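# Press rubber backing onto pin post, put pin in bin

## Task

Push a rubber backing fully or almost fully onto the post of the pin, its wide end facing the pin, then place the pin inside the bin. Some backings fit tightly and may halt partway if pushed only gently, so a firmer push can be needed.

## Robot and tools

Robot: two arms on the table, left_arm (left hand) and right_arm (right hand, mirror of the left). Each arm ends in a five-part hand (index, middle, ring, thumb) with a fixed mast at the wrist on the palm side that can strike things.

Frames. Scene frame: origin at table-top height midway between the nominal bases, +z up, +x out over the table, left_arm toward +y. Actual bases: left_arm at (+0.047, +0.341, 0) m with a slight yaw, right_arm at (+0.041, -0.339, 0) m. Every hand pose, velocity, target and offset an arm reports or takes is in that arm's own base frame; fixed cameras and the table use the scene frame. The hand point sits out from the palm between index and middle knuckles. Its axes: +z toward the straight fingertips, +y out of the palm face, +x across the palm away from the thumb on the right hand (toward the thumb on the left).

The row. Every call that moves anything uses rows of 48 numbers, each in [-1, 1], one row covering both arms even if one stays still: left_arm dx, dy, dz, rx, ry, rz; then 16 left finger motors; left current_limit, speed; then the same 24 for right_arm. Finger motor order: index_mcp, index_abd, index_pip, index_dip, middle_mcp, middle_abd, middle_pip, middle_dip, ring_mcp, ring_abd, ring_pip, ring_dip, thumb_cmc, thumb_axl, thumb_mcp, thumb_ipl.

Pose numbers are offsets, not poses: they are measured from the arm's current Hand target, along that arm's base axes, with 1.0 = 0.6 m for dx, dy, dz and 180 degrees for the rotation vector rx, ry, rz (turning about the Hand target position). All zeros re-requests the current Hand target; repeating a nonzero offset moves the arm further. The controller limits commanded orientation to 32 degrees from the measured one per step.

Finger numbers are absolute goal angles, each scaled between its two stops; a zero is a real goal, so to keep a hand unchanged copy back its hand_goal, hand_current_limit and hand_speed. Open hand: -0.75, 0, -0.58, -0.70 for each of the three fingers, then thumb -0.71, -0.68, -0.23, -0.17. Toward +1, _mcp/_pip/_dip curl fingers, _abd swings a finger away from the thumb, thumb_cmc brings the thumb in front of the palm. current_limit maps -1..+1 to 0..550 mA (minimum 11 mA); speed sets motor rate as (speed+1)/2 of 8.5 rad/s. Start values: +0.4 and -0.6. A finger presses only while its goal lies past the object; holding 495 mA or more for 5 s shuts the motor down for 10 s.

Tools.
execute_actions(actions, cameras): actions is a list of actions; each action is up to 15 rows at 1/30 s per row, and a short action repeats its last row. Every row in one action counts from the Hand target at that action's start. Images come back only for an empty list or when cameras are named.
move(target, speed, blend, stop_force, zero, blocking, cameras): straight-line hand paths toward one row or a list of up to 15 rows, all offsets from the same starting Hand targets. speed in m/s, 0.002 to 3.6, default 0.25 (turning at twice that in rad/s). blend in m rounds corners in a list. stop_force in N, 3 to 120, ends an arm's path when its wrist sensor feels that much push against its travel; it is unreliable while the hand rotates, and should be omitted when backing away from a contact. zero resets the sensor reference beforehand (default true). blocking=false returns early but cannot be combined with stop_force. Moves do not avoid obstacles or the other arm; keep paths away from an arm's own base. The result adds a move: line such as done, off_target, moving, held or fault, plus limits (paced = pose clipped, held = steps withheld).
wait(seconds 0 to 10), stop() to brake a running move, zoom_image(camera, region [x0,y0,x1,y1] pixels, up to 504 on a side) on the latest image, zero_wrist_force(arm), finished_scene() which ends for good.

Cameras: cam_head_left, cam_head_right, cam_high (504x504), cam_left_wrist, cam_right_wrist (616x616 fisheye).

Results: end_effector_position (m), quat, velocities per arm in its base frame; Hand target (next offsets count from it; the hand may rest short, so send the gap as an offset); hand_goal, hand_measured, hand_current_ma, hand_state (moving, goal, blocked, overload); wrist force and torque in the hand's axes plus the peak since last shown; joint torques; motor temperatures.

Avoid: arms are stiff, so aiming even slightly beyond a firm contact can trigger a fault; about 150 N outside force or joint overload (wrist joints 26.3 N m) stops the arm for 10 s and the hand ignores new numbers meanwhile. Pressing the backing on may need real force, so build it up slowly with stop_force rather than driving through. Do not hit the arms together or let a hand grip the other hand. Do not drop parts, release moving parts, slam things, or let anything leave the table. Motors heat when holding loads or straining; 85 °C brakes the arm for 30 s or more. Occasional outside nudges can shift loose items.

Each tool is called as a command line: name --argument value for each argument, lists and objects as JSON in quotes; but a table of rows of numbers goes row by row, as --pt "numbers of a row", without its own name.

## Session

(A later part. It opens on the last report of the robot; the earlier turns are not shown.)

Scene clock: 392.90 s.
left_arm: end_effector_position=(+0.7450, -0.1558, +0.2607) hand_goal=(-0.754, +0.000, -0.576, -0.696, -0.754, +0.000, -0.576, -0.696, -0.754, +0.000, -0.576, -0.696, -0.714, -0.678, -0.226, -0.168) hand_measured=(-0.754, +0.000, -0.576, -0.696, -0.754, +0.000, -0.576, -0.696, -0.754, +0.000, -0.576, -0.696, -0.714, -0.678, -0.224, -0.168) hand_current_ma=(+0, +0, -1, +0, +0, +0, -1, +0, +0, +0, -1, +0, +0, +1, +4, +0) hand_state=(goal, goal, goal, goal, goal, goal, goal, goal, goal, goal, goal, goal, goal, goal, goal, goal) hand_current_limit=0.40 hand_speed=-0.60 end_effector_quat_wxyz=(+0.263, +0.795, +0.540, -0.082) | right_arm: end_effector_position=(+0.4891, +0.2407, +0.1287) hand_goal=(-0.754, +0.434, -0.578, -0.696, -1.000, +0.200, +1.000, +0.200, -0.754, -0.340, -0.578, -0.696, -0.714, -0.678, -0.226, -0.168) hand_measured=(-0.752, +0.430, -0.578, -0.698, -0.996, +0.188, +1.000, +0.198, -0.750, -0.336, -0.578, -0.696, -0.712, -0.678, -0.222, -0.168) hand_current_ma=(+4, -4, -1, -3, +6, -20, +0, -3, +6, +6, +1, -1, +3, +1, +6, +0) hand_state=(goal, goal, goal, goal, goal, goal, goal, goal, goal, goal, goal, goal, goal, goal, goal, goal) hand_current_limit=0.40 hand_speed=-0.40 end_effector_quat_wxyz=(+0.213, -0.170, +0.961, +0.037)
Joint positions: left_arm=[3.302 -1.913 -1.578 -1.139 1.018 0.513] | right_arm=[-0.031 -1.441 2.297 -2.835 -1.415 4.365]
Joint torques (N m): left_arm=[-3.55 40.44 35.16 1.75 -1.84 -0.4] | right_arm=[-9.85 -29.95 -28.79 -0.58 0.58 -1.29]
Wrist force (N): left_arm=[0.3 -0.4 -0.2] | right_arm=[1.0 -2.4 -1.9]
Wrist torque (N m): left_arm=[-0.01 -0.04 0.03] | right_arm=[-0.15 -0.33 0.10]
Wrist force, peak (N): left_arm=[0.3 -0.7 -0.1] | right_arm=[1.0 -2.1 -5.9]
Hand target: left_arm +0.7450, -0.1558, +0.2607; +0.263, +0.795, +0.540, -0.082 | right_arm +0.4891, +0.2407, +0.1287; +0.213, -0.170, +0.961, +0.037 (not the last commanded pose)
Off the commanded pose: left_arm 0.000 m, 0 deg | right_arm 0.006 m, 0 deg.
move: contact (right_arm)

move --pt "0 0 0 0 0 0 -0.754 0 -0.576 -0.696 -0.754 0 -0.576 -0.696 -0.754 0 -0.576 -0.696 -0.714 -0.678 -0.226 -0.168 0.4 -0.6 0 0 0.0043 0 0 0 -0.753 0.434 -0.577 -0.696 -1 0.2 1 0.2 -0.753 -0.34 -0.577 -0.696 -0.714 -0.678 -0.226 -0.168 0.4 -0.4" --pt "0 0 0 0 0 0 -0.754 0 -0.576 -0.696 -0.754 0 -0.576 -0.696 -0.754 0 -0.576 -0.696 -0.714 -0.678 -0.226 -0.168 0.4 -0.6 0.0208 0.0065 0.0043 0 0 0 -0.753 0.434 -0.577 -0.696 -1 0.2 1 0.2 -0.753 -0.34 -0.577 -0.696 -0.714 -0.678 -0.226 -0.168 0.4 -0.4" --speed '[0.05, 0.03]' --blend 0.001 --cameras '["cam_right_wrist", "cam_high"]'

zoom_image --camera "cam_high" --region '[205, 335, 245, 375]'

zoom_image --camera "cam_right_wrist" --region '[262, 166, 312, 216]'

Scene clock: 394.70 s.
left_arm: end_effector_position=(+0.7450, -0.1558, +0.2607) hand_goal=(-0.754, +0.000, -0.576, -0.696, -0.754, +0.000, -0.576, -0.696, -0.754, +0.000, -0.576, -0.696, -0.714, -0.678, -0.226, -0.168) hand_measured=(-0.754, +0.000, -0.576, -0.696, -0.754, +0.000, -0.576, -0.696, -0.754, +0.000, -0.576, -0.696, -0.714, -0.678, -0.224, -0.168) hand_current_ma=(+0, +0, -1, +0, +0, +0, -1, +0, +0, +0, -1, +0, +0, +1, +4, +0) hand_state=(goal, goal, goal, goal, goal, goal, goal, goal, goal, goal, goal, goal, goal, goal, goal, goal) hand_current_limit=0.40 hand_speed=-0.60 end_effector_quat_wxyz=(+0.263, +0.795, +0.540, -0.082) | right_arm: end_effector_position=(+0.5015, +0.2445, +0.1313) hand_goal=(-0.754, +0.434, -0.578, -0.696, -1.000, +0.200, +1.000, +0.200, -0.754, -0.340, -0.578, -0.696, -0.714, -0.678, -0.226, -0.168) hand_measured=(-0.752, +0.430, -0.578, -0.698, -0.996, +0.188, +1.000, +0.198, -0.750, -0.332, -0.578, -0.696, -0.712, -0.678, -0.222, -0.168) hand_current_ma=(+4, -4, -1, -3, +6, -20, +0, -3, +6, +11, +1, -1, +3, +1, +6, +0) hand_state=(goal, goal, goal, goal, goal, goal, goal, goal, goal, goal, goal, goal, goal, goal, goal, goal) hand_current_limit=0.40 hand_speed=-0.40 end_effector_quat_wxyz=(+0.213, -0.170, +0.961, +0.037)
Joint positions: left_arm=[3.302 -1.913 -1.578 -1.139 1.018 0.513] | right_arm=[-0.021 -1.418 2.26 -2.822 -1.419 4.374]
Joint torques (N m): left_arm=[-3.93 39.49 35.28 1.87 -1.85 -0.41] | right_arm=[12.83 -17.51 -30.46 -0.78 -1.08 1.53]
Wrist force (N): left_arm=[0.4 -0.5 0.0] | right_arm=[1.7 -2.6 0.0]
Wrist torque (N m): left_arm=[-0.03 -0.05 0.03] | right_arm=[-0.29 -0.28 0.04]
Wrist force, peak (N): left_arm=[0.4 -0.6 -0.1] | right_arm=[1.0 -2.6 -1.7]
Hand target: left_arm +0.7450, -0.1558, +0.2607; +0.263, +0.795, +0.540, -0.082 | right_arm +0.5016, +0.2446, +0.1313; +0.213, -0.170, +0.961, +0.037
Off the commanded pose: left_arm 0.000 m, 0 deg | right_arm 0.000 m, 0 deg.
move: done
camera_calibration:
cam_right_wrist: T_world_to_cam=[[0.450888, 0.82959, 0.329364, -0.440105], [0.132251, -0.427021, 0.894518, -0.146652], [0.882729, -0.359768, -0.302253, -0.197287], [0, 0, 0, 1]] pos_world=[0.391984, 0.231506, 0.216507]
Images, in order (width x height): cam_high 504x504, cam_right_wrist 616x616.

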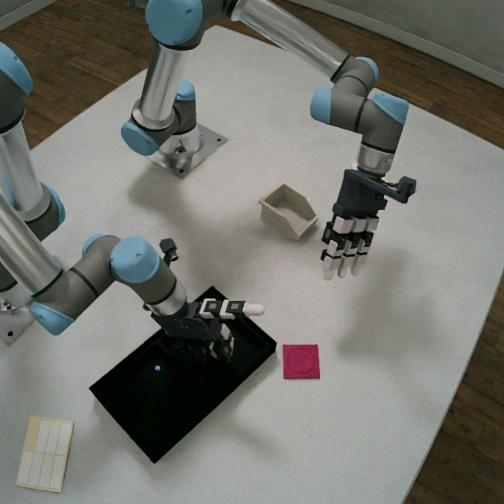

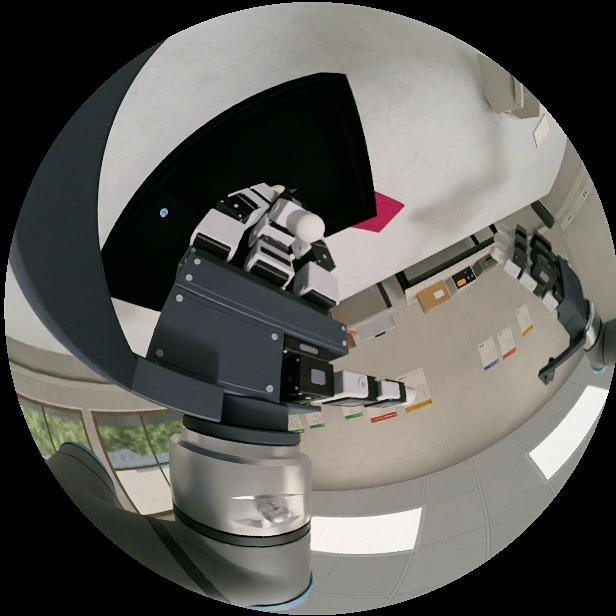

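Scaled by 12.600 from the camera's 504x504 image, which has a finer 720x720 frame.

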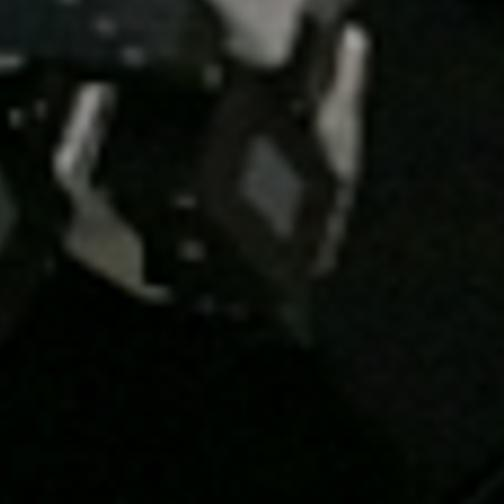

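Scaled by 10.080 from the camera's 616x616 image, which has a finer 880x880 frame.

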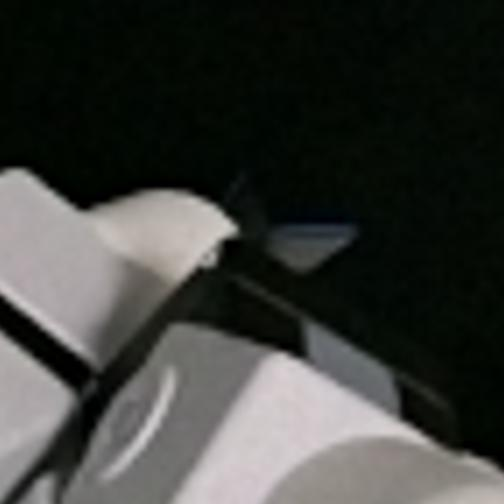

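move --pt "0 0 0 0 0 0 -0.754 0 -0.576 -0.696 -0.754 0 -0.576 -0.696 -0.754 0 -0.576 -0.696 -0.714 -0.678 -0.226 -0.168 0.4 -0.6 -0.00157 -0.00057 0 0 0 0 -0.753 0.434 -0.577 -0.696 -1 0.2 1 0.2 -0.753 -0.34 -0.577 -0.696 -0.714 -0.678 -0.226 -0.168 0.4 -0.8" --pt "0 0 0 0 0 0 -0.754 0 -0.576 -0.696 -0.754 0 -0.576 -0.696 -0.754 0 -0.576 -0.696 -0.714 -0.678 -0.226 -0.168 0.4 -0.6 -0.00157 -0.00057 0 0 0 0 -0.753 0.415 -0.577 -0.696 -1 0.2 1 0.2 -0.753 -0.362 -0.577 -0.696 -0.714 -0.678 -0.226 -0.168 0.4 -0.8" --speed 0.03

move --target '[0,0,0,0,0,0,-0.754,0,-0.576,-0.696,-0.754,0,-0.576,-0.696,-0.754,0,-0.576,-0.696,-0.714,-0.678,-0.226,-0.168,0.4,-0.6,0,0,-0.0067,0,0,0,-0.753,0.415,-0.577,-0.696,-1,0.2,1,0.2,-0.753,-0.362,-0.577,-0.696,-0.714,-0.678,-0.226,-0.168,0.4,-0.8]' --speed 0.006 --stop_force 3

Scene clock: 396.77 s.
left_arm: end_effector_position=(+0.7450, -0.1558, +0.2607) hand_goal=(-0.754, +0.000, -0.576, -0.696, -0.754, +0.000, -0.576, -0.696, -0.754, +0.000, -0.576, -0.696, -0.714, -0.678, -0.226, -0.168) hand_measured=(-0.754, +0.000, -0.576, -0.696, -0.754, +0.000, -0.576, -0.696, -0.754, +0.000, -0.576, -0.696, -0.714, -0.678, -0.224, -0.168) hand_current_ma=(+0, +0, -1, +0, +0, +0, -1, +0, +0, +0, -1, +0, +0, +1, +4, +0) hand_state=(goal, goal, goal, goal, goal, goal, goal, goal, goal, goal, goal, goal, goal, goal, goal, goal) hand_current_limit=0.40 hand_speed=-0.60 end_effector_quat_wxyz=(+0.263, +0.795, +0.540, -0.082) | right_arm: end_effector_position=(+0.5006, +0.2442, +0.1313) hand_goal=(-0.754, +0.414, -0.578, -0.696, -1.000, +0.200, +1.000, +0.200, -0.754, -0.362, -0.578, -0.696, -0.714, -0.678, -0.226, -0.168) hand_measured=(-0.752, +0.416, -0.578, -0.698, -0.996, +0.188, +1.000, +0.198, -0.750, -0.338, -0.578, -0.696, -0.712, -0.678, -0.222, -0.168) hand_current_ma=(+4, +3, -1, -3, +6, -20, +0, -3, +6, +51, +1, -1, +3, +1, +6, +0) hand_state=(goal, goal, goal, goal, goal, goal, goal, goal, goal, blocked, goal, goal, goal, goal, goal, goal) hand_current_limit=0.40 hand_speed=-0.80 end_effector_quat_wxyz=(+0.213, -0.170, +0.961, +0.037)
Joint positions: left_arm=[3.302 -1.913 -1.578 -1.139 1.018 0.513] | right_arm=[-0.021 -1.42 2.262 -2.823 -1.418 4.373]
Joint torques (N m): left_arm=[-3.85 40.25 35.36 1.83 -1.93 -0.45] | right_arm=[-11.94 -31.81 -2.5 -4.9 1.28 -1.45]
Wrist force (N): left_arm=[0.1 -0.4 -0.1] | right_arm=[1.6 -2.4 0.0]
Wrist torque (N m): left_arm=[-0.01 -0.01 0.00] | right_arm=[-0.27 -0.27 0.10]
Wrist force, peak (N): left_arm=[0.4 -0.7 -0.2] | right_arm=[1.8 -2.9 0.2]
Hand target: left_arm +0.7450, -0.1558, +0.2607; +0.263, +0.795, +0.540, -0.082 | right_arm +0.5006, +0.2442, +0.1313; +0.213, -0.170, +0.961, +0.037
Off the commanded pose: left_arm 0.000 m, 0 deg | right_arm 0.000 m, 0 deg.
move: done

Scene clock: 398.63 s.
left_arm: end_effector_position=(+0.7450, -0.1558, +0.2607) hand_goal=(-0.754, +0.000, -0.576, -0.696, -0.754, +0.000, -0.576, -0.696, -0.754, +0.000, -0.576, -0.696, -0.714, -0.678, -0.226, -0.168) hand_measured=(-0.754, +0.000, -0.576, -0.696, -0.754, +0.000, -0.576, -0.696, -0.754, +0.000, -0.576, -0.696, -0.714, -0.678, -0.224, -0.168) hand_current_ma=(+0, +0, -1, +0, +0, +0, -1, +0, +0, +0, -1, +0, +0, +1, +4, +0) hand_state=(goal, goal, goal, goal, goal, goal, goal, goal, goal, goal, goal, goal, goal, goal, goal, goal) hand_current_limit=0.40 hand_speed=-0.60 end_effector_quat_wxyz=(+0.263, +0.795, +0.540, -0.082) | right_arm: end_effector_position=(+0.5006, +0.2442, +0.1284) hand_goal=(-0.754, +0.414, -0.578, -0.696, -1.000, +0.200, +1.000, +0.200, -0.754, -0.362, -0.578, -0.696, -0.714, -0.678, -0.226, -0.168) hand_measured=(-0.752, +0.414, -0.578, -0.698, -0.996, +0.188, +1.000, +0.198, -0.750, -0.344, -0.578, -0.696, -0.712, -0.678, -0.222, -0.168) hand_current_ma=(+4, +0, -1, -3, +6, -20, +0, -3, +5, +34, +1, -1, +3, +1, +6, +0) hand_state=(goal, goal, goal, goal, goal, goal, goal, goal, goal, goal, goal, goal, goal, goal, goal, goal) hand_current_limit=0.40 hand_speed=-0.80 end_effector_quat_wxyz=(+0.213, -0.170, +0.961, +0.037)
Joint positions: left_arm=[3.302 -1.913 -1.578 -1.139 1.018 0.513] | right_arm=[-0.021 -1.414 2.265 -2.832 -1.418 4.373]
Joint torques (N m): left_arm=[-4.22 39.64 35.56 1.75 -1.81 -0.34] | right_arm=[-9.43 -31.47 -30.14 -0.91 1.27 -1.59]
Wrist force (N): left_arm=[0.2 -0.4 0.0] | right_arm=[1.6 -2.4 -1.0]
Wrist torque (N m): left_arm=[-0.02 -0.02 0.01] | right_arm=[-0.19 -0.27 0.10]
Wrist force, peak (N): left_arm=[0.4 -0.8 0.0] | right_arm=[1.9 -2.6 -4.3]
Hand target: left_arm +0.7450, -0.1558, +0.2607; +0.263, +0.795, +0.540, -0.082 | right_arm +0.5006, +0.2442, +0.1284; +0.213, -0.170, +0.961, +0.037 (not the last commanded pose)
Off the commanded pose: left_arm 0.000 m, 0 deg | right_arm 0.001 m, 0 deg.
move: contact (right_arm)

wait --seconds 0 --cameras '["cam_right_wrist", "cam_high", "cam_head_left", "cam_head_right"]'

zoom_image --camera "cam_high" --region '[205, 335, 245, 375]'

zoom_image --camera "cam_right_wrist" --region '[262, 166, 312, 216]'

Scene clock: 399.30 s.
left_arm: end_effector_position=(+0.7450, -0.1558, +0.2607) hand_goal=(-0.754, +0.000, -0.576, -0.696, -0.754, +0.000, -0.576, -0.696, -0.754, +0.000, -0.576, -0.696, -0.714, -0.678, -0.226, -0.168) hand_measured=(-0.754, +0.000, -0.576, -0.696, -0.754, +0.000, -0.576, -0.696, -0.754, +0.000, -0.576, -0.696, -0.714, -0.678, -0.224, -0.168) hand_current_ma=(+0, +0, -1, +0, +0, +0, -1, +0, +0, +0, -1, +0, +0, +1, +4, +0) hand_state=(goal, goal, goal, goal, goal, goal, goal, goal, goal, goal, goal, goal, goal, goal, goal, goal) hand_current_limit=0.40 hand_speed=-0.60 end_effector_quat_wxyz=(+0.263, +0.795, +0.540, -0.082) | right_arm: end_effector_position=(+0.5006, +0.2442, +0.1284) hand_goal=(-0.754, +0.414, -0.578, -0.696, -1.000, +0.200, +1.000, +0.200, -0.754, -0.362, -0.578, -0.696, -0.714, -0.678, -0.226, -0.168) hand_measured=(-0.752, +0.414, -0.578, -0.698, -0.996, +0.188, +1.000, +0.198, -0.750, -0.344, -0.578, -0.696, -0.712, -0.678, -0.222, -0.168) hand_current_ma=(+4, +0, -1, -3, +6, -20, +0, -3, +5, +34, +1, -1, +3, +1, +6, +0) hand_state=(goal, goal, goal, goal, goal, goal, goal, goal, goal, goal, goal, goal, goal, goal, goal, goal) hand_current_limit=0.40 hand_speed=-0.80 end_effector_quat_wxyz=(+0.213, -0.170, +0.961, +0.037)
Joint positions: left_arm=[3.302 -1.913 -1.578 -1.139 1.018 0.513] | right_arm=[-0.021 -1.414 2.265 -2.832 -1.418 4.373]
Joint torques (N m): left_arm=[-3.78 40.03 35.05 1.77 -1.81 -0.48] | right_arm=[-8.59 -30.7 -29.17 -1.16 1.18 -1.26]
Wrist force (N): left_arm=[0.3 -0.6 0.0] | right_arm=[1.6 -2.5 -1.3]
Wrist torque (N m): left_arm=[-0.03 -0.04 0.03] | right_arm=[-0.18 -0.26 0.09]
Wrist force, peak (N): left_arm=[0.5 -0.6 0.0] | right_arm=[1.8 -2.7 -1.2]
Hand target: left_arm +0.7450, -0.1558, +0.2607; +0.263, +0.795, +0.540, -0.082 | right_arm +0.5006, +0.2442, +0.1284; +0.213, -0.170, +0.961, +0.037 (not the last commanded pose)
Off the commanded pose: left_arm 0.000 m, 0 deg | right_arm 0.001 m, 0 deg.
camera_calibration:
cam_right_wrist: T_world_to_cam=[[0.450888, 0.82959, 0.329364, -0.438495], [0.132251, -0.427021, 0.894518, -0.144067], [0.882729, -0.359768, -0.302253, -0.197477], [0, 0, 0, 1]] pos_world=[0.391084, 0.231206, 0.213607]
Images, in order (width x height): cam_head_left 504x504, cam_head_right 504x504, cam_high 504x504, cam_right_wrist 616x616.

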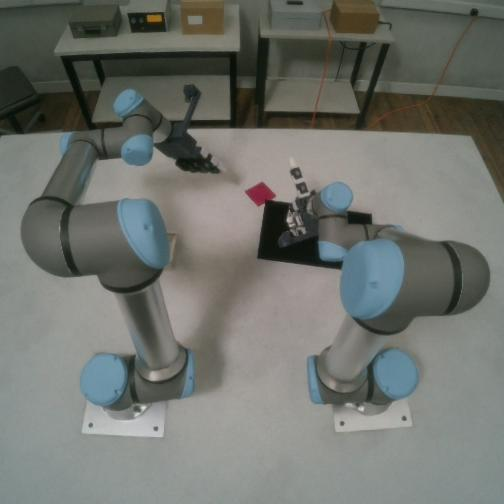

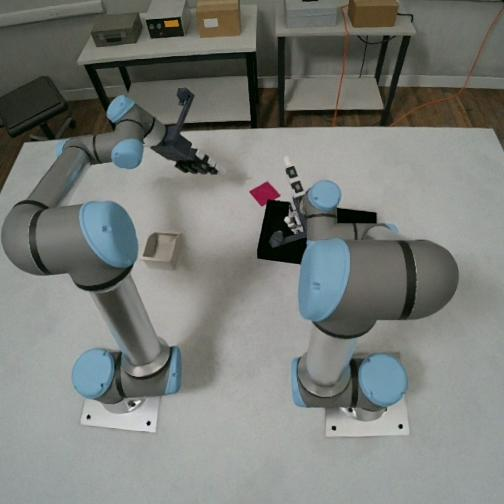

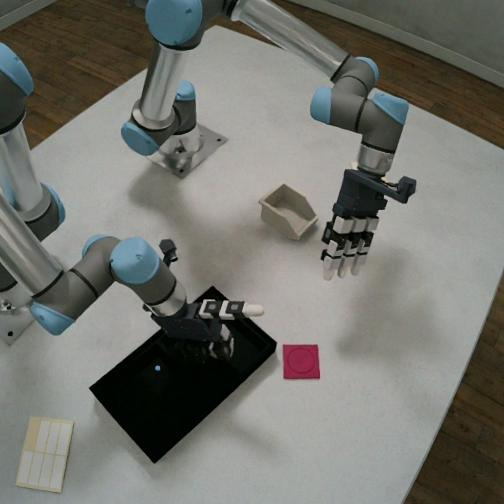

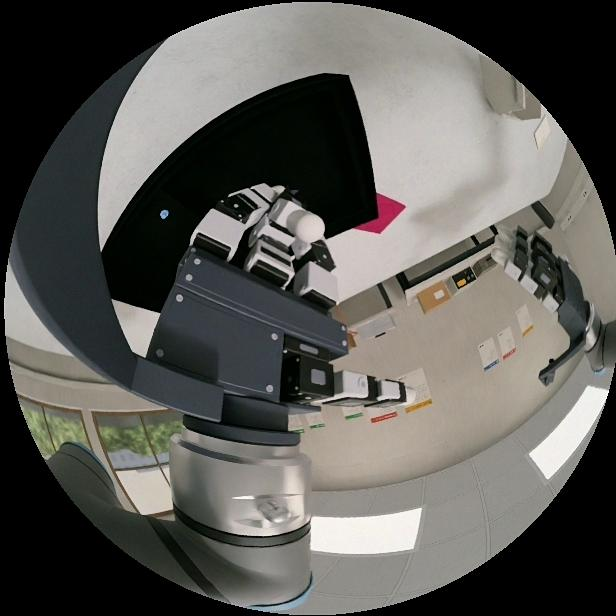

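Scaled by 12.600 from the camera's 504x504 image, which has a finer 720x720 frame.

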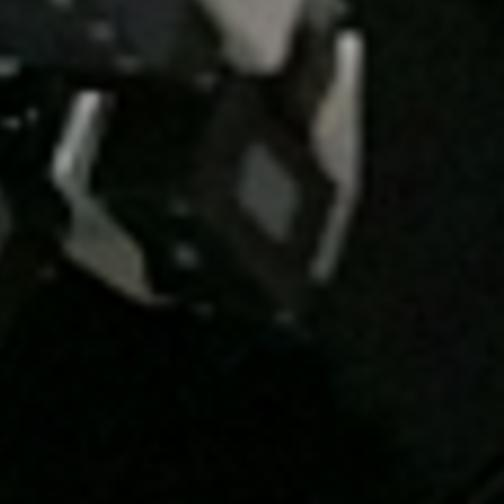

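Scaled by 10.080 from the camera's 616x616 image, which has a finer 880x880 frame.

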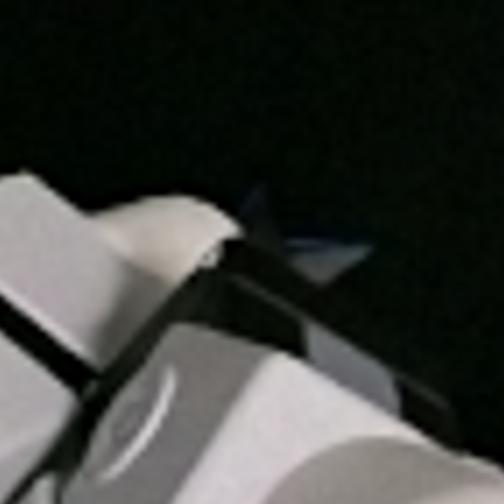

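move --target '[0,0,0,0,0,0,-0.754,0,-0.576,-0.696,-0.754,0,-0.576,-0.696,-0.754,0,-0.576,-0.696,-0.714,-0.678,-0.226,-0.168,0.4,-0.6,0,0,-0.0067,0,0,0,-0.753,0.415,-0.577,-0.696,-1,0.2,1,0.2,-0.753,-0.362,-0.577,-0.696,-0.714,-0.678,-0.226,-0.168,0.4,-0.8]' --speed 0.006 --stop_force 8

Scene clock: 401.03 s.
left_arm: end_effector_position=(+0.7450, -0.1558, +0.2607) hand_goal=(-0.754, +0.000, -0.576, -0.696, -0.754, +0.000, -0.576, -0.696, -0.754, +0.000, -0.576, -0.696, -0.714, -0.678, -0.226, -0.168) hand_measured=(-0.754, +0.000, -0.576, -0.696, -0.754, +0.000, -0.576, -0.696, -0.754, +0.000, -0.576, -0.696, -0.714, -0.678, -0.224, -0.168) hand_current_ma=(+0, +0, -1, +0, +0, +0, -1, +0, +0, +0, -1, +0, +0, +1, +4, +0) hand_state=(goal, goal, goal, goal, goal, goal, goal, goal, goal, goal, goal, goal, goal, goal, goal, goal) hand_current_limit=0.40 hand_speed=-0.60 end_effector_quat_wxyz=(+0.263, +0.795, +0.540, -0.082) | right_arm: end_effector_position=(+0.5008, +0.2442, +0.1275) hand_goal=(-0.754, +0.414, -0.578, -0.696, -1.000, +0.200, +1.000, +0.200, -0.754, -0.362, -0.578, -0.696, -0.714, -0.678, -0.226, -0.168) hand_measured=(-0.752, +0.410, -0.578, -0.698, -0.996, +0.186, +1.000, +0.198, -0.750, -0.352, -0.578, -0.696, -0.712, -0.678, -0.222, -0.168) hand_current_ma=(+2, -5, -1, -3, +6, -23, +0, -3, +5, +15, +1, -1, +3, +1, +6, +0) hand_state=(goal, goal, goal, goal, goal, goal, goal, goal, goal, goal, goal, goal, goal, goal, goal, goal) hand_current_limit=0.40 hand_speed=-0.80 end_effector_quat_wxyz=(+0.213, -0.170, +0.961, +0.037)
Joint positions: left_arm=[3.302 -1.913 -1.578 -1.139 1.018 0.513] | right_arm=[-0.021 -1.411 2.266 -2.836 -1.418 4.373]
Joint torques (N m): left_arm=[-3.4 39.93 35.01 1.75 -1.69 -0.39] | right_arm=[-8.08 -28.88 -27.65 -0.38 1.35 -1.26]
Wrist force (N): left_arm=[0.3 -0.4 -0.1] | right_arm=[0.3 -2.5 -8.0]
Wrist torque (N m): left_arm=[-0.01 -0.04 0.02] | right_arm=[0.32 -0.13 0.00]
Wrist force, peak (N): left_arm=[0.3 -0.8 -0.4] | right_arm=[0.3 -2.5 -12.4]
Hand target: left_arm +0.7450, -0.1558, +0.2607; +0.263, +0.795, +0.540, -0.082 | right_arm +0.5008, +0.2442, +0.1275; +0.213, -0.170, +0.961, +0.037 (not the last commanded pose)
Off the commanded pose: left_arm 0.000 m, 0 deg | right_arm 0.003 m, 0 deg.
move: contact (right_arm)

move --target '[0,0,0,0,0,0,-0.754,0,-0.576,-0.696,-0.754,0,-0.576,-0.696,-0.754,0,-0.576,-0.696,-0.714,-0.678,-0.226,-0.168,0.4,-0.6,-0.003,0,0.06,0,0,0,-0.753,0.415,-0.577,-0.696,-1,0.2,1,0.2,-0.753,-0.362,-0.577,-0.696,-0.714,-0.678,-0.226,-0.168,0.4,-0.8]' --speed 0.1 --cameras '["cam_right_wrist", "cam_high"]'

zoom_image --camera "cam_right_wrist" --region '[262, 160, 302, 200]'

zoom_image --camera "cam_high" --region '[205, 335, 245, 375]'

Scene clock: 402.80 s.
left_arm: end_effector_position=(+0.7450, -0.1558, +0.2607) hand_goal=(-0.754, +0.000, -0.576, -0.696, -0.754, +0.000, -0.576, -0.696, -0.754, +0.000, -0.576, -0.696, -0.714, -0.678, -0.226, -0.168) hand_measured=(-0.754, +0.000, -0.576, -0.696, -0.754, +0.000, -0.576, -0.696, -0.754, +0.000, -0.576, -0.696, -0.714, -0.678, -0.224, -0.168) hand_current_ma=(+0, +0, -1, +0, +0, +0, -1, +0, +0, +0, -1, +0, +0, +1, +4, +0) hand_state=(goal, goal, goal, goal, goal, goal, goal, goal, goal, goal, goal, goal, goal, goal, goal, goal) hand_current_limit=0.40 hand_speed=-0.60 end_effector_quat_wxyz=(+0.263, +0.795, +0.540, -0.082) | right_arm: end_effector_position=(+0.4990, +0.2443, +0.1634) hand_goal=(-0.754, +0.414, -0.578, -0.696, -1.000, +0.200, +1.000, +0.200, -0.754, -0.362, -0.578, -0.696, -0.714, -0.678, -0.226, -0.168) hand_measured=(-0.752, +0.412, -0.578, -0.698, -0.996, +0.186, +1.000, +0.198, -0.750, -0.348, -0.578, -0.696, -0.712, -0.678, -0.222, -0.168) hand_current_ma=(+2, -3, -1, -3, +5, -23, +0, -3, +5, +24, +1, -1, +3, +1, +6, +0) hand_state=(goal, goal, goal, goal, goal, goal, goal, goal, goal, goal, goal, goal, goal, goal, goal, goal) hand_current_limit=0.40 hand_speed=-0.80 end_effector_quat_wxyz=(+0.213, -0.170, +0.961, +0.037)
Joint positions: left_arm=[3.302 -1.913 -1.578 -1.139 1.018 0.513] | right_arm=[-0.021 -1.493 2.231 -2.72 -1.418 4.373]
Joint torques (N m): left_arm=[-4.39 40.11 35.11 1.82 -1.7 -0.4] | right_arm=[-6.58 -29.55 -31.59 -0.99 -1.04 -1.35]
Wrist force (N): left_arm=[0.1 -0.6 -0.2] | right_arm=[1.8 -2.3 -0.3]
Wrist torque (N m): left_arm=[-0.02 -0.02 0.01] | right_arm=[-0.26 -0.27 0.12]
Wrist force, peak (N): left_arm=[0.4 -0.8 -0.1] | right_arm=[0.8 -2.5 -8.4]
Hand target: left_arm +0.7450, -0.1558, +0.2607; +0.263, +0.795, +0.540, -0.082 | right_arm +0.4990, +0.2442, +0.1635; +0.213, -0.170, +0.961, +0.037
Off the commanded pose: left_arm 0.000 m, 0 deg | right_arm 0.000 m, 0 deg.
move: done
camera_calibration:
cam_right_wrist: T_world_to_cam=[[0.450639, 0.829635, 0.32959, -0.44931], [0.131881, -0.427023, 0.894572, -0.174976], [0.882911, -0.359663, -0.301846, -0.185559], [0, 0, 0, 1]] pos_world=[0.389384, 0.231306, 0.248607]
Images, in order (width x height): cam_high 504x504, cam_right_wrist 616x616.

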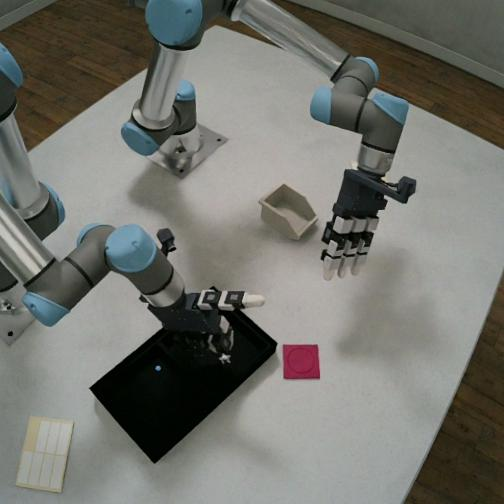

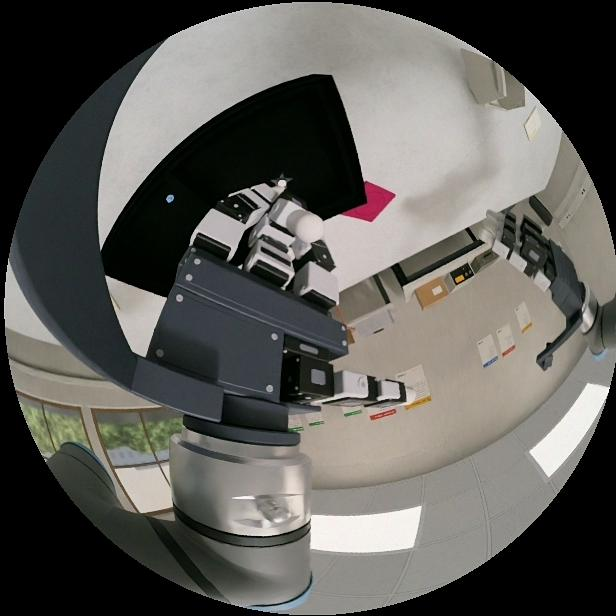

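Scaled by 12.600 from the camera's 616x616 image, which has a finer 880x880 frame.

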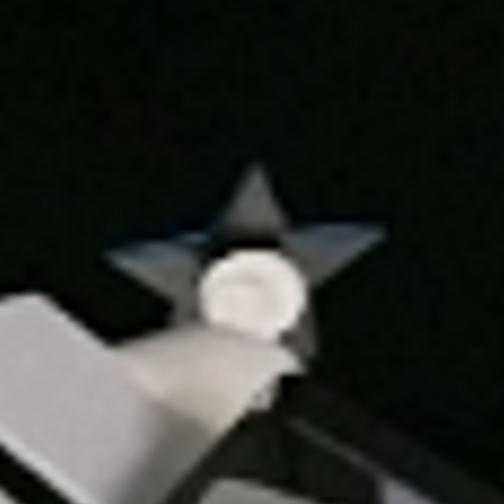

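Scaled by 12.600 from the camera's 504x504 image, which has a finer 720x720 frame.

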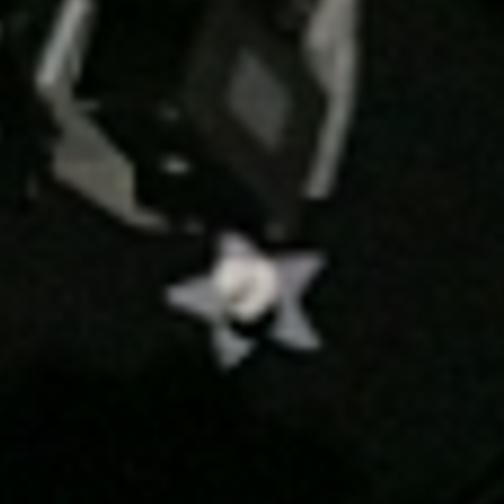

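move --pt "0 0 0 0 0 0 -0.754 0 -0.576 -0.696 -0.754 0 -0.576 -0.696 -0.754 0 -0.576 -0.696 -0.714 -0.678 -0.226 -0.168 0.4 -0.6 -0.0033 -0.0043 -0.0475 0 0 0 -0.753 0.415 -0.577 -0.696 -1 0.2 1 0.2 -0.753 -0.362 -0.577 -0.696 -0.714 -0.678 -0.226 -0.168 0.4 -0.8" --pt "0 0 0 0 0 0 -0.754 0 -0.576 -0.696 -0.754 0 -0.576 -0.696 -0.754 0 -0.576 -0.696 -0.714 -0.678 -0.226 -0.168 0.4 -0.6 -0.0007 -0.003 -0.0538 0 0 0 -0.753 0.415 -0.577 -0.696 -1 0.2 1 0.2 -0.753 -0.362 -0.577 -0.696 -0.714 -0.678 -0.226 -0.168 0.4 -0.8" --pt "0 0 0 0 0 0 -0.754 0 -0.576 -0.696 -0.754 0 -0.576 -0.696 -0.754 0 -0.576 -0.696 -0.714 -0.678 -0.226 -0.168 0.4 -0.6 0.011 0.0012 -0.0538 0 0 0 -0.753 0.415 -0.577 -0.696 -1 0.2 1 0.2 -0.753 -0.362 -0.577 -0.696 -0.714 -0.678 -0.226 -0.168 0.4 -0.8" --speed '[0.1, 0.05, 0.02]' --blend 0.001 --cameras '["cam_right_wrist", "cam_high"]'

zoom_image --camera "cam_right_wrist" --region '[262, 166, 312, 216]'

zoom_image --camera "cam_high" --region '[205, 335, 245, 375]'

Scene clock: 406.43 s.
left_arm: end_effector_position=(+0.7450, -0.1558, +0.2607) hand_goal=(-0.754, +0.000, -0.576, -0.696, -0.754, +0.000, -0.576, -0.696, -0.754, +0.000, -0.576, -0.696, -0.714, -0.678, -0.226, -0.168) hand_measured=(-0.754, +0.000, -0.576, -0.696, -0.754, +0.000, -0.576, -0.696, -0.754, +0.000, -0.576, -0.696, -0.714, -0.678, -0.224, -0.168) hand_current_ma=(+0, +0, -1, +0, +0, +0, -1, +0, +0, +0, -1, +0, +0, +1, +4, +0) hand_state=(goal, goal, goal, goal, goal, goal, goal, goal, goal, goal, goal, goal, goal, goal, goal, goal) hand_current_limit=0.40 hand_speed=-0.60 end_effector_quat_wxyz=(+0.263, +0.795, +0.540, -0.082) | right_arm: end_effector_position=(+0.5055, +0.2449, +0.1312) hand_goal=(-0.754, +0.414, -0.578, -0.696, -1.000, +0.200, +1.000, +0.200, -0.754, -0.362, -0.578, -0.696, -0.714, -0.678, -0.226, -0.168) hand_measured=(-0.752, +0.412, -0.578, -0.698, -0.996, +0.186, +1.000, +0.198, -0.750, -0.348, -0.578, -0.696, -0.712, -0.678, -0.222, -0.168) hand_current_ma=(+2, -3, -1, -3, +5, -23, +0, -3, +5, +24, +1, -1, +3, +1, +6, +0) hand_state=(goal, goal, goal, goal, goal, goal, goal, goal, goal, goal, goal, goal, goal, goal, goal, goal) hand_current_limit=0.40 hand_speed=-0.80 end_effector_quat_wxyz=(+0.213, -0.170, +0.961, +0.037)
Joint positions: left_arm=[3.302 -1.913 -1.578 -1.139 1.018 0.513] | right_arm=[-0.019 -1.41 2.249 -2.821 -1.419 4.375]
Joint torques (N m): left_arm=[-3.62 39.83 35.67 1.73 -1.83 -0.38] | right_arm=[13.13 -16.26 -30.18 -0.71 -1.03 1.63]
Wrist force (N): left_arm=[0.2 -0.5 -0.2] | right_arm=[1.9 -2.5 0.0]
Wrist torque (N m): left_arm=[-0.01 -0.02 0.01] | right_arm=[-0.30 -0.30 0.06]
Wrist force, peak (N): left_arm=[0.4 -0.7 -0.3] | right_arm=[1.9 -2.7 -0.4]
Hand target: left_arm +0.7450, -0.1558, +0.2607; +0.263, +0.795, +0.540, -0.082 | right_arm +0.5056, +0.2449, +0.1312; +0.213, -0.170, +0.961, +0.037
Off the commanded pose: left_arm 0.000 m, 0 deg | right_arm 0.000 m, 0 deg.
move: done
camera_calibration:
cam_right_wrist: T_world_to_cam=[[0.450683, 0.829618, 0.329574, -0.442134], [0.131765, -0.426974, 0.894612, -0.146746], [0.882906, -0.359761, -0.301744, -0.200799], [0, 0, 0, 1]] pos_world=[0.395885, 0.231906, 0.216407]
Images, in order (width x height): cam_high 504x504, cam_right_wrist 616x616.

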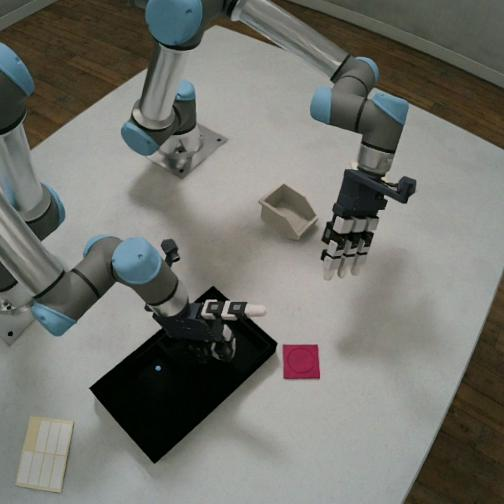

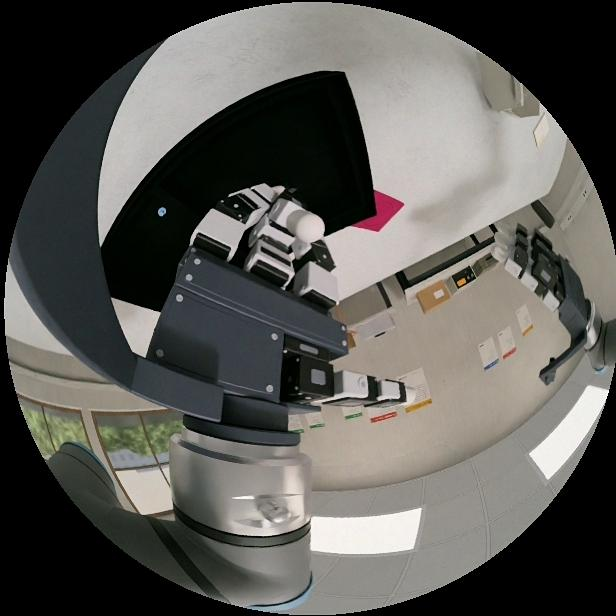

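Scaled by 10.080 from the camera's 616x616 image, which has a finer 880x880 frame.

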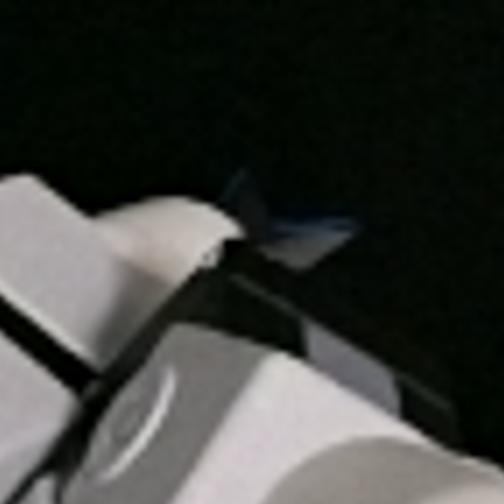

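Scaled by 12.600 from the camera's 504x504 image, which has a finer 720x720 frame.

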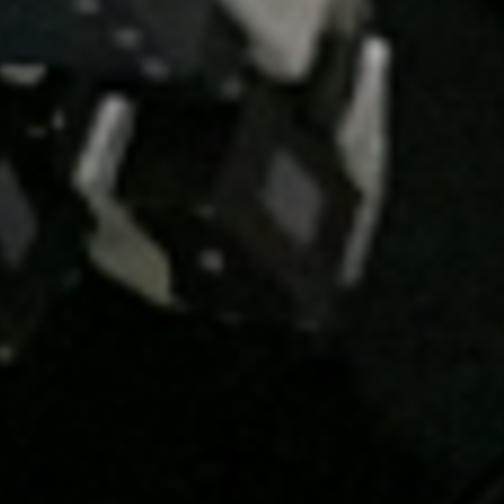

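move --pt "0 0 0 0 0 0 -0.754 0 -0.576 -0.696 -0.754 0 -0.576 -0.696 -0.754 0 -0.576 -0.696 -0.714 -0.678 -0.226 -0.168 0.4 -0.6 -0.005 -0.0018 0.06 0 0 0 -0.753 0.325 -0.577 -0.696 -1 0 1 0.2 -0.753 -0.325 -0.577 -0.696 -0.714 -0.678 -0.226 -0.168 0.4 -0.4" --pt "0 0 0 0 0 0 -0.754 0 -0.576 -0.696 -0.754 0 -0.576 -0.696 -0.754 0 -0.576 -0.696 -0.714 -0.678 -0.226 -0.168 0.4 -0.6 0.0077 0.0023 0.05 -0.0475 0.1305 0 -0.753 0.325 -0.577 -0.696 -1 0 1 0.2 -0.753 -0.325 -0.577 -0.696 -0.714 -0.678 -0.226 -0.168 0.4 -0.4" --pt "0 0 0 0 0 0 -0.754 0 -0.576 -0.696 -0.754 0 -0.576 -0.696 -0.754 0 -0.576 -0.696 -0.714 -0.678 -0.226 -0.168 0.4 -0.6 0.0077 0.0023 -0.002 -0.0475 0.1305 0 -0.753 0.325 -0.577 -0.696 -1 0 1 0.2 -0.753 -0.325 -0.577 -0.696 -0.714 -0.678 -0.226 -0.168 0.4 -0.4" --speed 0.15 --cameras '["cam_right_wrist", "cam_high"]'

zoom_image --camera "cam_right_wrist" --region '[250, 140, 330, 220]'

zoom_image --camera "cam_high" --region '[205, 335, 245, 375]'

Scene clock: 428.03 s.
left_arm: end_effector_position=(+0.7450, -0.1558, +0.2607) hand_goal=(-0.754, +0.000, -0.576, -0.696, -0.754, +0.000, -0.576, -0.696, -0.754, +0.000, -0.576, -0.696, -0.714, -0.678, -0.226, -0.168) hand_measured=(-0.754, +0.000, -0.576, -0.696, -0.754, +0.000, -0.576, -0.696, -0.754, +0.000, -0.576, -0.696, -0.714, -0.678, -0.224, -0.168) hand_current_ma=(+0, +0, -1, +0, +0, +0, -1, +0, +0, +0, -1, +0, +0, +1, +4, +0) hand_state=(goal, goal, goal, goal, goal, goal, goal, goal, goal, goal, goal, goal, goal, goal, goal, goal) hand_current_limit=0.40 hand_speed=-0.60 end_effector_quat_wxyz=(+0.263, +0.795, +0.540, -0.082) | right_arm: end_effector_position=(+0.5102, +0.2463, +0.1301) hand_goal=(-0.754, +0.324, -0.578, -0.696, -1.000, +0.000, +1.000, +0.200, -0.754, -0.326, -0.578, -0.696, -0.714, -0.678, -0.226, -0.168) hand_measured=(-0.752, +0.326, -0.578, -0.698, -0.996, +0.004, +1.000, +0.198, -0.752, -0.326, -0.578, -0.696, -0.712, -0.678, -0.222, -0.168) hand_current_ma=(+2, +1, -1, -3, +5, +4, +0, -3, +4, +1, +1, -1, +3, +1, +6, +0) hand_state=(goal, goal, goal, goal, goal, goal, goal, goal, goal, goal, goal, goal, goal, goal, goal, goal) hand_current_limit=0.40 hand_speed=-0.40 end_effector_quat_wxyz=(+0.000, -0.174, +0.985, -0.001)
Joint positions: left_arm=[3.302 -1.913 -1.578 -1.139 1.018 0.513] | right_arm=[0.049 -1.338 1.922 -2.155 -1.572 4.412]
Joint torques (N m): left_arm=[-4.04 39.75 34.99 1.79 -1.59 -0.39] | right_arm=[13.58 -22.44 -6.49 -4.36 1.22 1.53]
Wrist force (N): left_arm=[0.1 -0.5 0.1] | right_arm=[2.7 -2.9 -0.4]
Wrist torque (N m): left_arm=[-0.03 0.00 0.01] | right_arm=[-0.29 -0.40 0.09]
Wrist force, peak (N): left_arm=[0.4 -0.7 -0.2] | right_arm=[3.1 -2.9 -0.5]
Hand target: left_arm +0.7450, -0.1558, +0.2607; +0.263, +0.795, +0.540, -0.082 | right_arm +0.5102, +0.2463, +0.1300; +0.000, -0.174, +0.985, -0.001
Off the commanded pose: left_arm 0.000 m, 0 deg | right_arm 0.000 m, 0 deg.
move: done
camera_calibration:
cam_right_wrist: T_world_to_cam=[[0.519257, 0.854618, -0.000279295, -0.443263], [0.48908, -0.296892, 0.820156, -0.35046], [0.700837, -0.426008, -0.57214, -0.0604303], [0, 0, 0, 1]] pos_world=[0.443922, 0.249028, 0.252734]
Images, in order (width x height): cam_high 504x504, cam_right_wrist 616x616.

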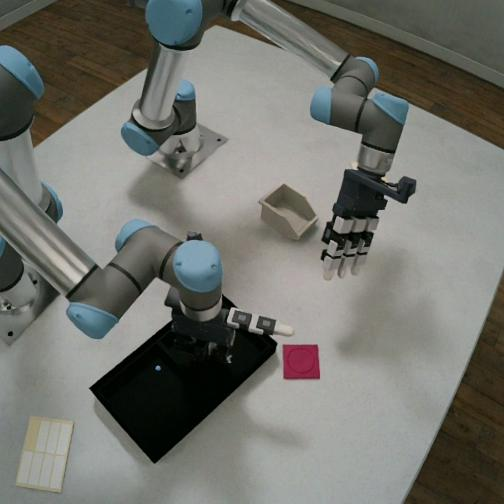

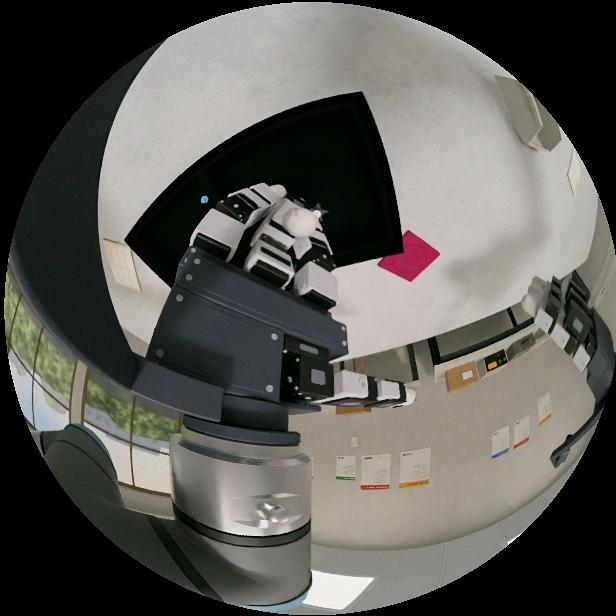

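Scaled by 6.300 from the camera's 616x616 image, which has a finer 880x880 frame.

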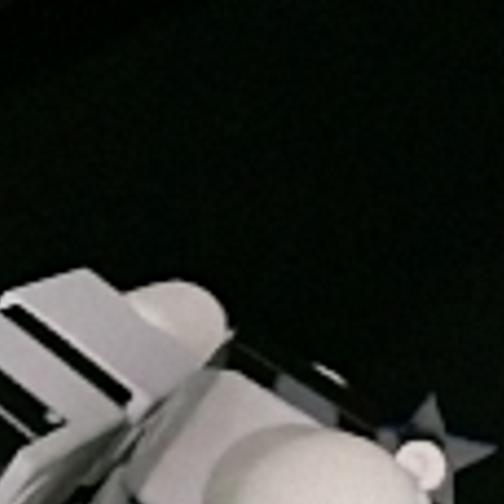

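Scaled by 12.600 from the camera's 504x504 image, which has a finer 720x720 frame.

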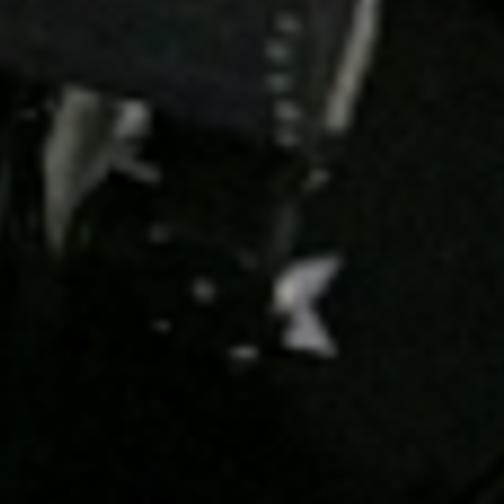

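execute_actions --actions '[]'

zoom_image --camera "cam_high" --region '[205, 335, 245, 375]'

Scene clock: 430.20 s.
left_arm: end_effector_position=(+0.7450, -0.1558, +0.2607) hand_goal=(-0.754, +0.000, -0.576, -0.696, -0.754, +0.000, -0.576, -0.696, -0.754, +0.000, -0.576, -0.696, -0.714, -0.678, -0.226, -0.168) hand_measured=(-0.754, +0.000, -0.576, -0.696, -0.754, +0.000, -0.576, -0.696, -0.754, +0.000, -0.576, -0.696, -0.714, -0.678, -0.224, -0.168) hand_current_ma=(+0, +0, -1, +0, +0, +0, -1, +0, +0, +0, -1, +0, +0, +1, +4, +0) hand_state=(goal, goal, goal, goal, goal, goal, goal, goal, goal, goal, goal, goal, goal, goal, goal, goal) hand_current_limit=0.40 hand_speed=-0.60 end_effector_quat_wxyz=(+0.263, +0.795, +0.540, -0.082) | right_arm: end_effector_position=(+0.5102, +0.2463, +0.1300) hand_goal=(-0.754, +0.324, -0.578, -0.696, -1.000, +0.000, +1.000, +0.200, -0.754, -0.326, -0.578, -0.696, -0.714, -0.678, -0.226, -0.168) hand_measured=(-0.752, +0.326, -0.578, -0.698, -0.996, +0.004, +1.000, +0.198, -0.752, -0.326, -0.578, -0.696, -0.712, -0.678, -0.222, -0.168) hand_current_ma=(+2, +1, -1, -3, +5, +4, +0, -3, +4, +1, +1, -1, +3, +1, +6, +0) hand_state=(goal, goal, goal, goal, goal, goal, goal, goal, goal, goal, goal, goal, goal, goal, goal, goal) hand_current_limit=0.40 hand_speed=-0.40 end_effector_quat_wxyz=(+0.000, -0.174, +0.985, -0.001)
Joint positions: left_arm=[3.302 -1.913 -1.578 -1.139 1.018 0.513] | right_arm=[0.049 -1.338 1.922 -2.156 -1.572 4.412]
Joint velocities: within noise
Joint torques (N m): left_arm=[-4.83 39.61 34.98 1.74 -1.66 -0.27] | right_arm=[12.54 -22.89 -5.79 -4.38 1.01 1.66]
Motor temperatures (°C): left_arm=[27 27 33 40 41 38] | right_arm=[37 33 36 38 41 40]
Wrist force (N): left_arm=[0.3 -0.6 -0.1] | right_arm=[2.9 -2.9 -0.5]
Wrist torque (N m): left_arm=[-0.03 -0.03 0.03] | right_arm=[-0.29 -0.41 0.10]
Wrist force, peak (N): left_arm=[0.4 -0.7 -0.3] | right_arm=[3.1 -2.9 -0.5]
Hand target: left_arm +0.7450, -0.1558, +0.2607; +0.263, +0.795, +0.540, -0.082 | right_arm +0.5102, +0.2463, +0.1300; +0.000, -0.174, +0.985, -0.001
Off the commanded pose: left_arm 0.000 m, 0 deg | right_arm 0.000 m, 0 deg.
camera_calibration:
cam_left_wrist: T_world_to_cam=[[-0.902269, -0.408924, 0.136715, 0.536081], [-0.338363, 0.868048, 0.363322, 0.227097], [-0.267247, 0.281555, -0.921578, 0.604581], [0, 0, 0, 1]] pos_world=[0.722103, -0.148137, 0.401369]
cam_right_wrist: T_world_to_cam=[[0.519298, 0.854593, -0.000210533, -0.443293], [0.489036, -0.296964, 0.820156, -0.350341], [0.700837, -0.426009, -0.572139, -0.0604874], [0, 0, 0, 1]] pos_world=[0.443922, 0.249028, 0.252634]

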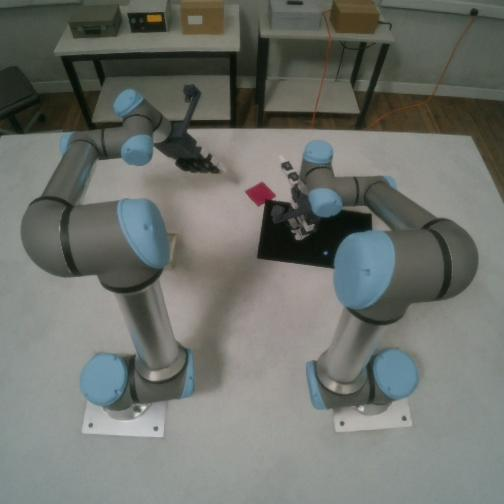

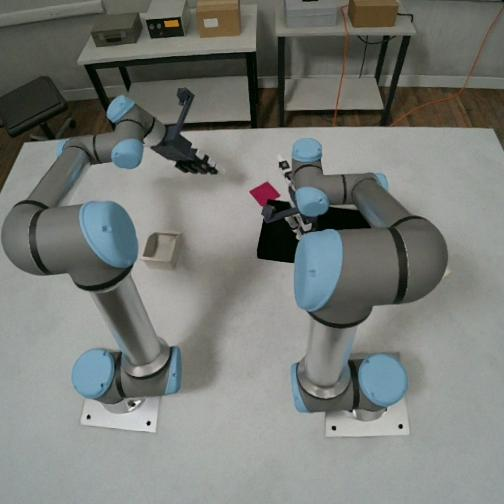

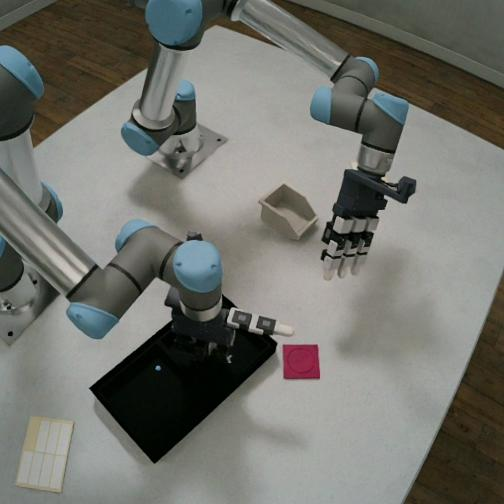

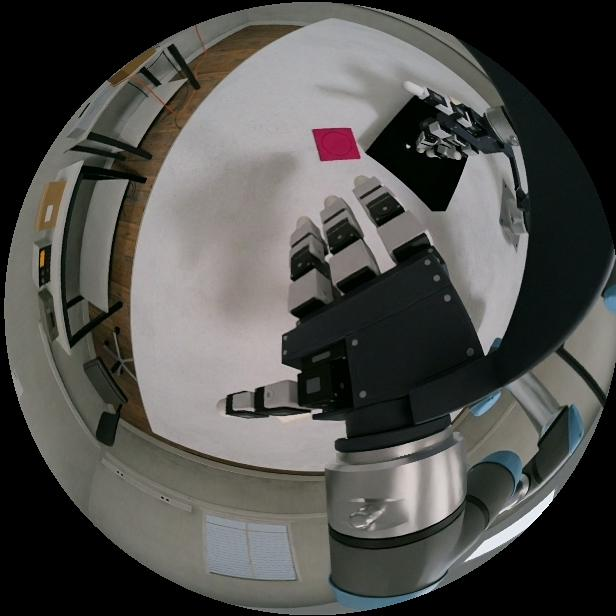

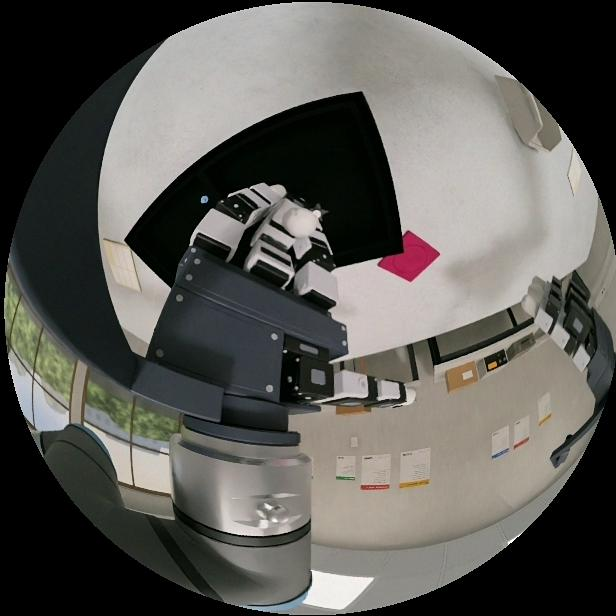

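Scaled by 12.600 from the camera's 504x504 image, which has a finer 720x720 frame.

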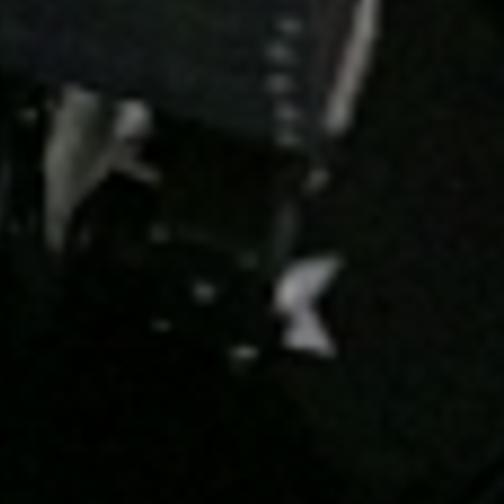

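zoom_image --camera "cam_right_wrist" --region '[270, 170, 350, 250]'

Scaled by 6.300 from the camera's 616x616 image, which has a finer 880x880 frame.

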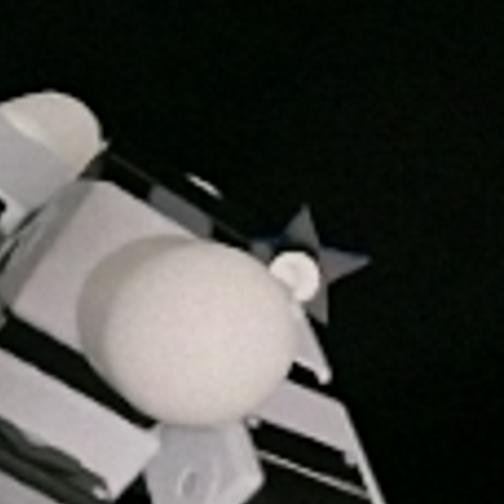

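move --target '[0,0,0,0,0,0,-0.754,0,-0.576,-0.696,-0.754,0,-0.576,-0.696,-0.754,0,-0.576,-0.696,-0.714,-0.678,-0.226,-0.168,0.4,-0.6,0,0,-0.0183,0,0,0,-0.753,0.325,-0.577,-0.696,-1,0,1,0.2,-0.753,-0.325,-0.577,-0.696,-0.714,-0.678,-0.226,-0.168,0.4,-0.4]' --speed 0.01 --stop_force 3

Scene clock: 432.97 s.
left_arm: end_effector_position=(+0.7450, -0.1558, +0.2607) hand_goal=(-0.754, +0.000, -0.576, -0.696, -0.754, +0.000, -0.576, -0.696, -0.754, +0.000, -0.576, -0.696, -0.714, -0.678, -0.226, -0.168) hand_measured=(-0.754, +0.000, -0.576, -0.696, -0.754, +0.000, -0.576, -0.696, -0.754, +0.000, -0.576, -0.696, -0.714, -0.678, -0.224, -0.168) hand_current_ma=(+0, +0, -1, +0, +0, +0, -1, +0, +0, +0, -1, +0, +0, +1, +4, +0) hand_state=(goal, goal, goal, goal, goal, goal, goal, goal, goal, goal, goal, goal, goal, goal, goal, goal) hand_current_limit=0.40 hand_speed=-0.60 end_effector_quat_wxyz=(+0.263, +0.795, +0.540, -0.082) | right_arm: end_effector_position=(+0.5102, +0.2463, +0.1233) hand_goal=(-0.754, +0.324, -0.578, -0.696, -1.000, +0.000, +1.000, +0.200, -0.754, -0.326, -0.578, -0.696, -0.714, -0.678, -0.226, -0.168) hand_measured=(-0.752, +0.326, -0.578, -0.698, -0.996, +0.004, +1.000, +0.198, -0.752, -0.326, -0.578, -0.696, -0.712, -0.678, -0.222, -0.168) hand_current_ma=(+2, +2, -1, -3, +5, +4, +0, -3, +4, +0, +1, -1, +3, +1, +6, +0) hand_state=(goal, goal, goal, goal, goal, goal, goal, goal, goal, goal, goal, goal, goal, goal, goal, goal) hand_current_limit=0.40 hand_speed=-0.40 end_effector_quat_wxyz=(+0.000, -0.174, +0.985, -0.001)
Joint positions: left_arm=[3.302 -1.913 -1.578 -1.139 1.018 0.513] | right_arm=[0.049 -1.328 1.93 -2.173 -1.572 4.412]
Joint torques (N m): left_arm=[-4.8 39.87 35.14 1.76 -1.69 -0.33] | right_arm=[12.33 -36.5 -30.82 -0.88 0.73 1.71]
Wrist force (N): left_arm=[0.4 -0.7 0.0] | right_arm=[2.8 -2.9 -3.9]
Wrist torque (N m): left_arm=[-0.06 -0.04 0.04] | right_arm=[0.00 -0.36 0.10]
Wrist force, peak (N): left_arm=[0.2 -0.8 -0.2] | right_arm=[3.2 -2.5 -10.6]
Hand target: left_arm +0.7450, -0.1558, +0.2607; +0.263, +0.795, +0.540, -0.082 | right_arm +0.5102, +0.2463, +0.1233; +0.000, -0.174, +0.985, -0.001 (not the last commanded pose)
Off the commanded pose: left_arm 0.000 m, 0 deg | right_arm 0.004 m, 0 deg.
move: contact (right_arm)


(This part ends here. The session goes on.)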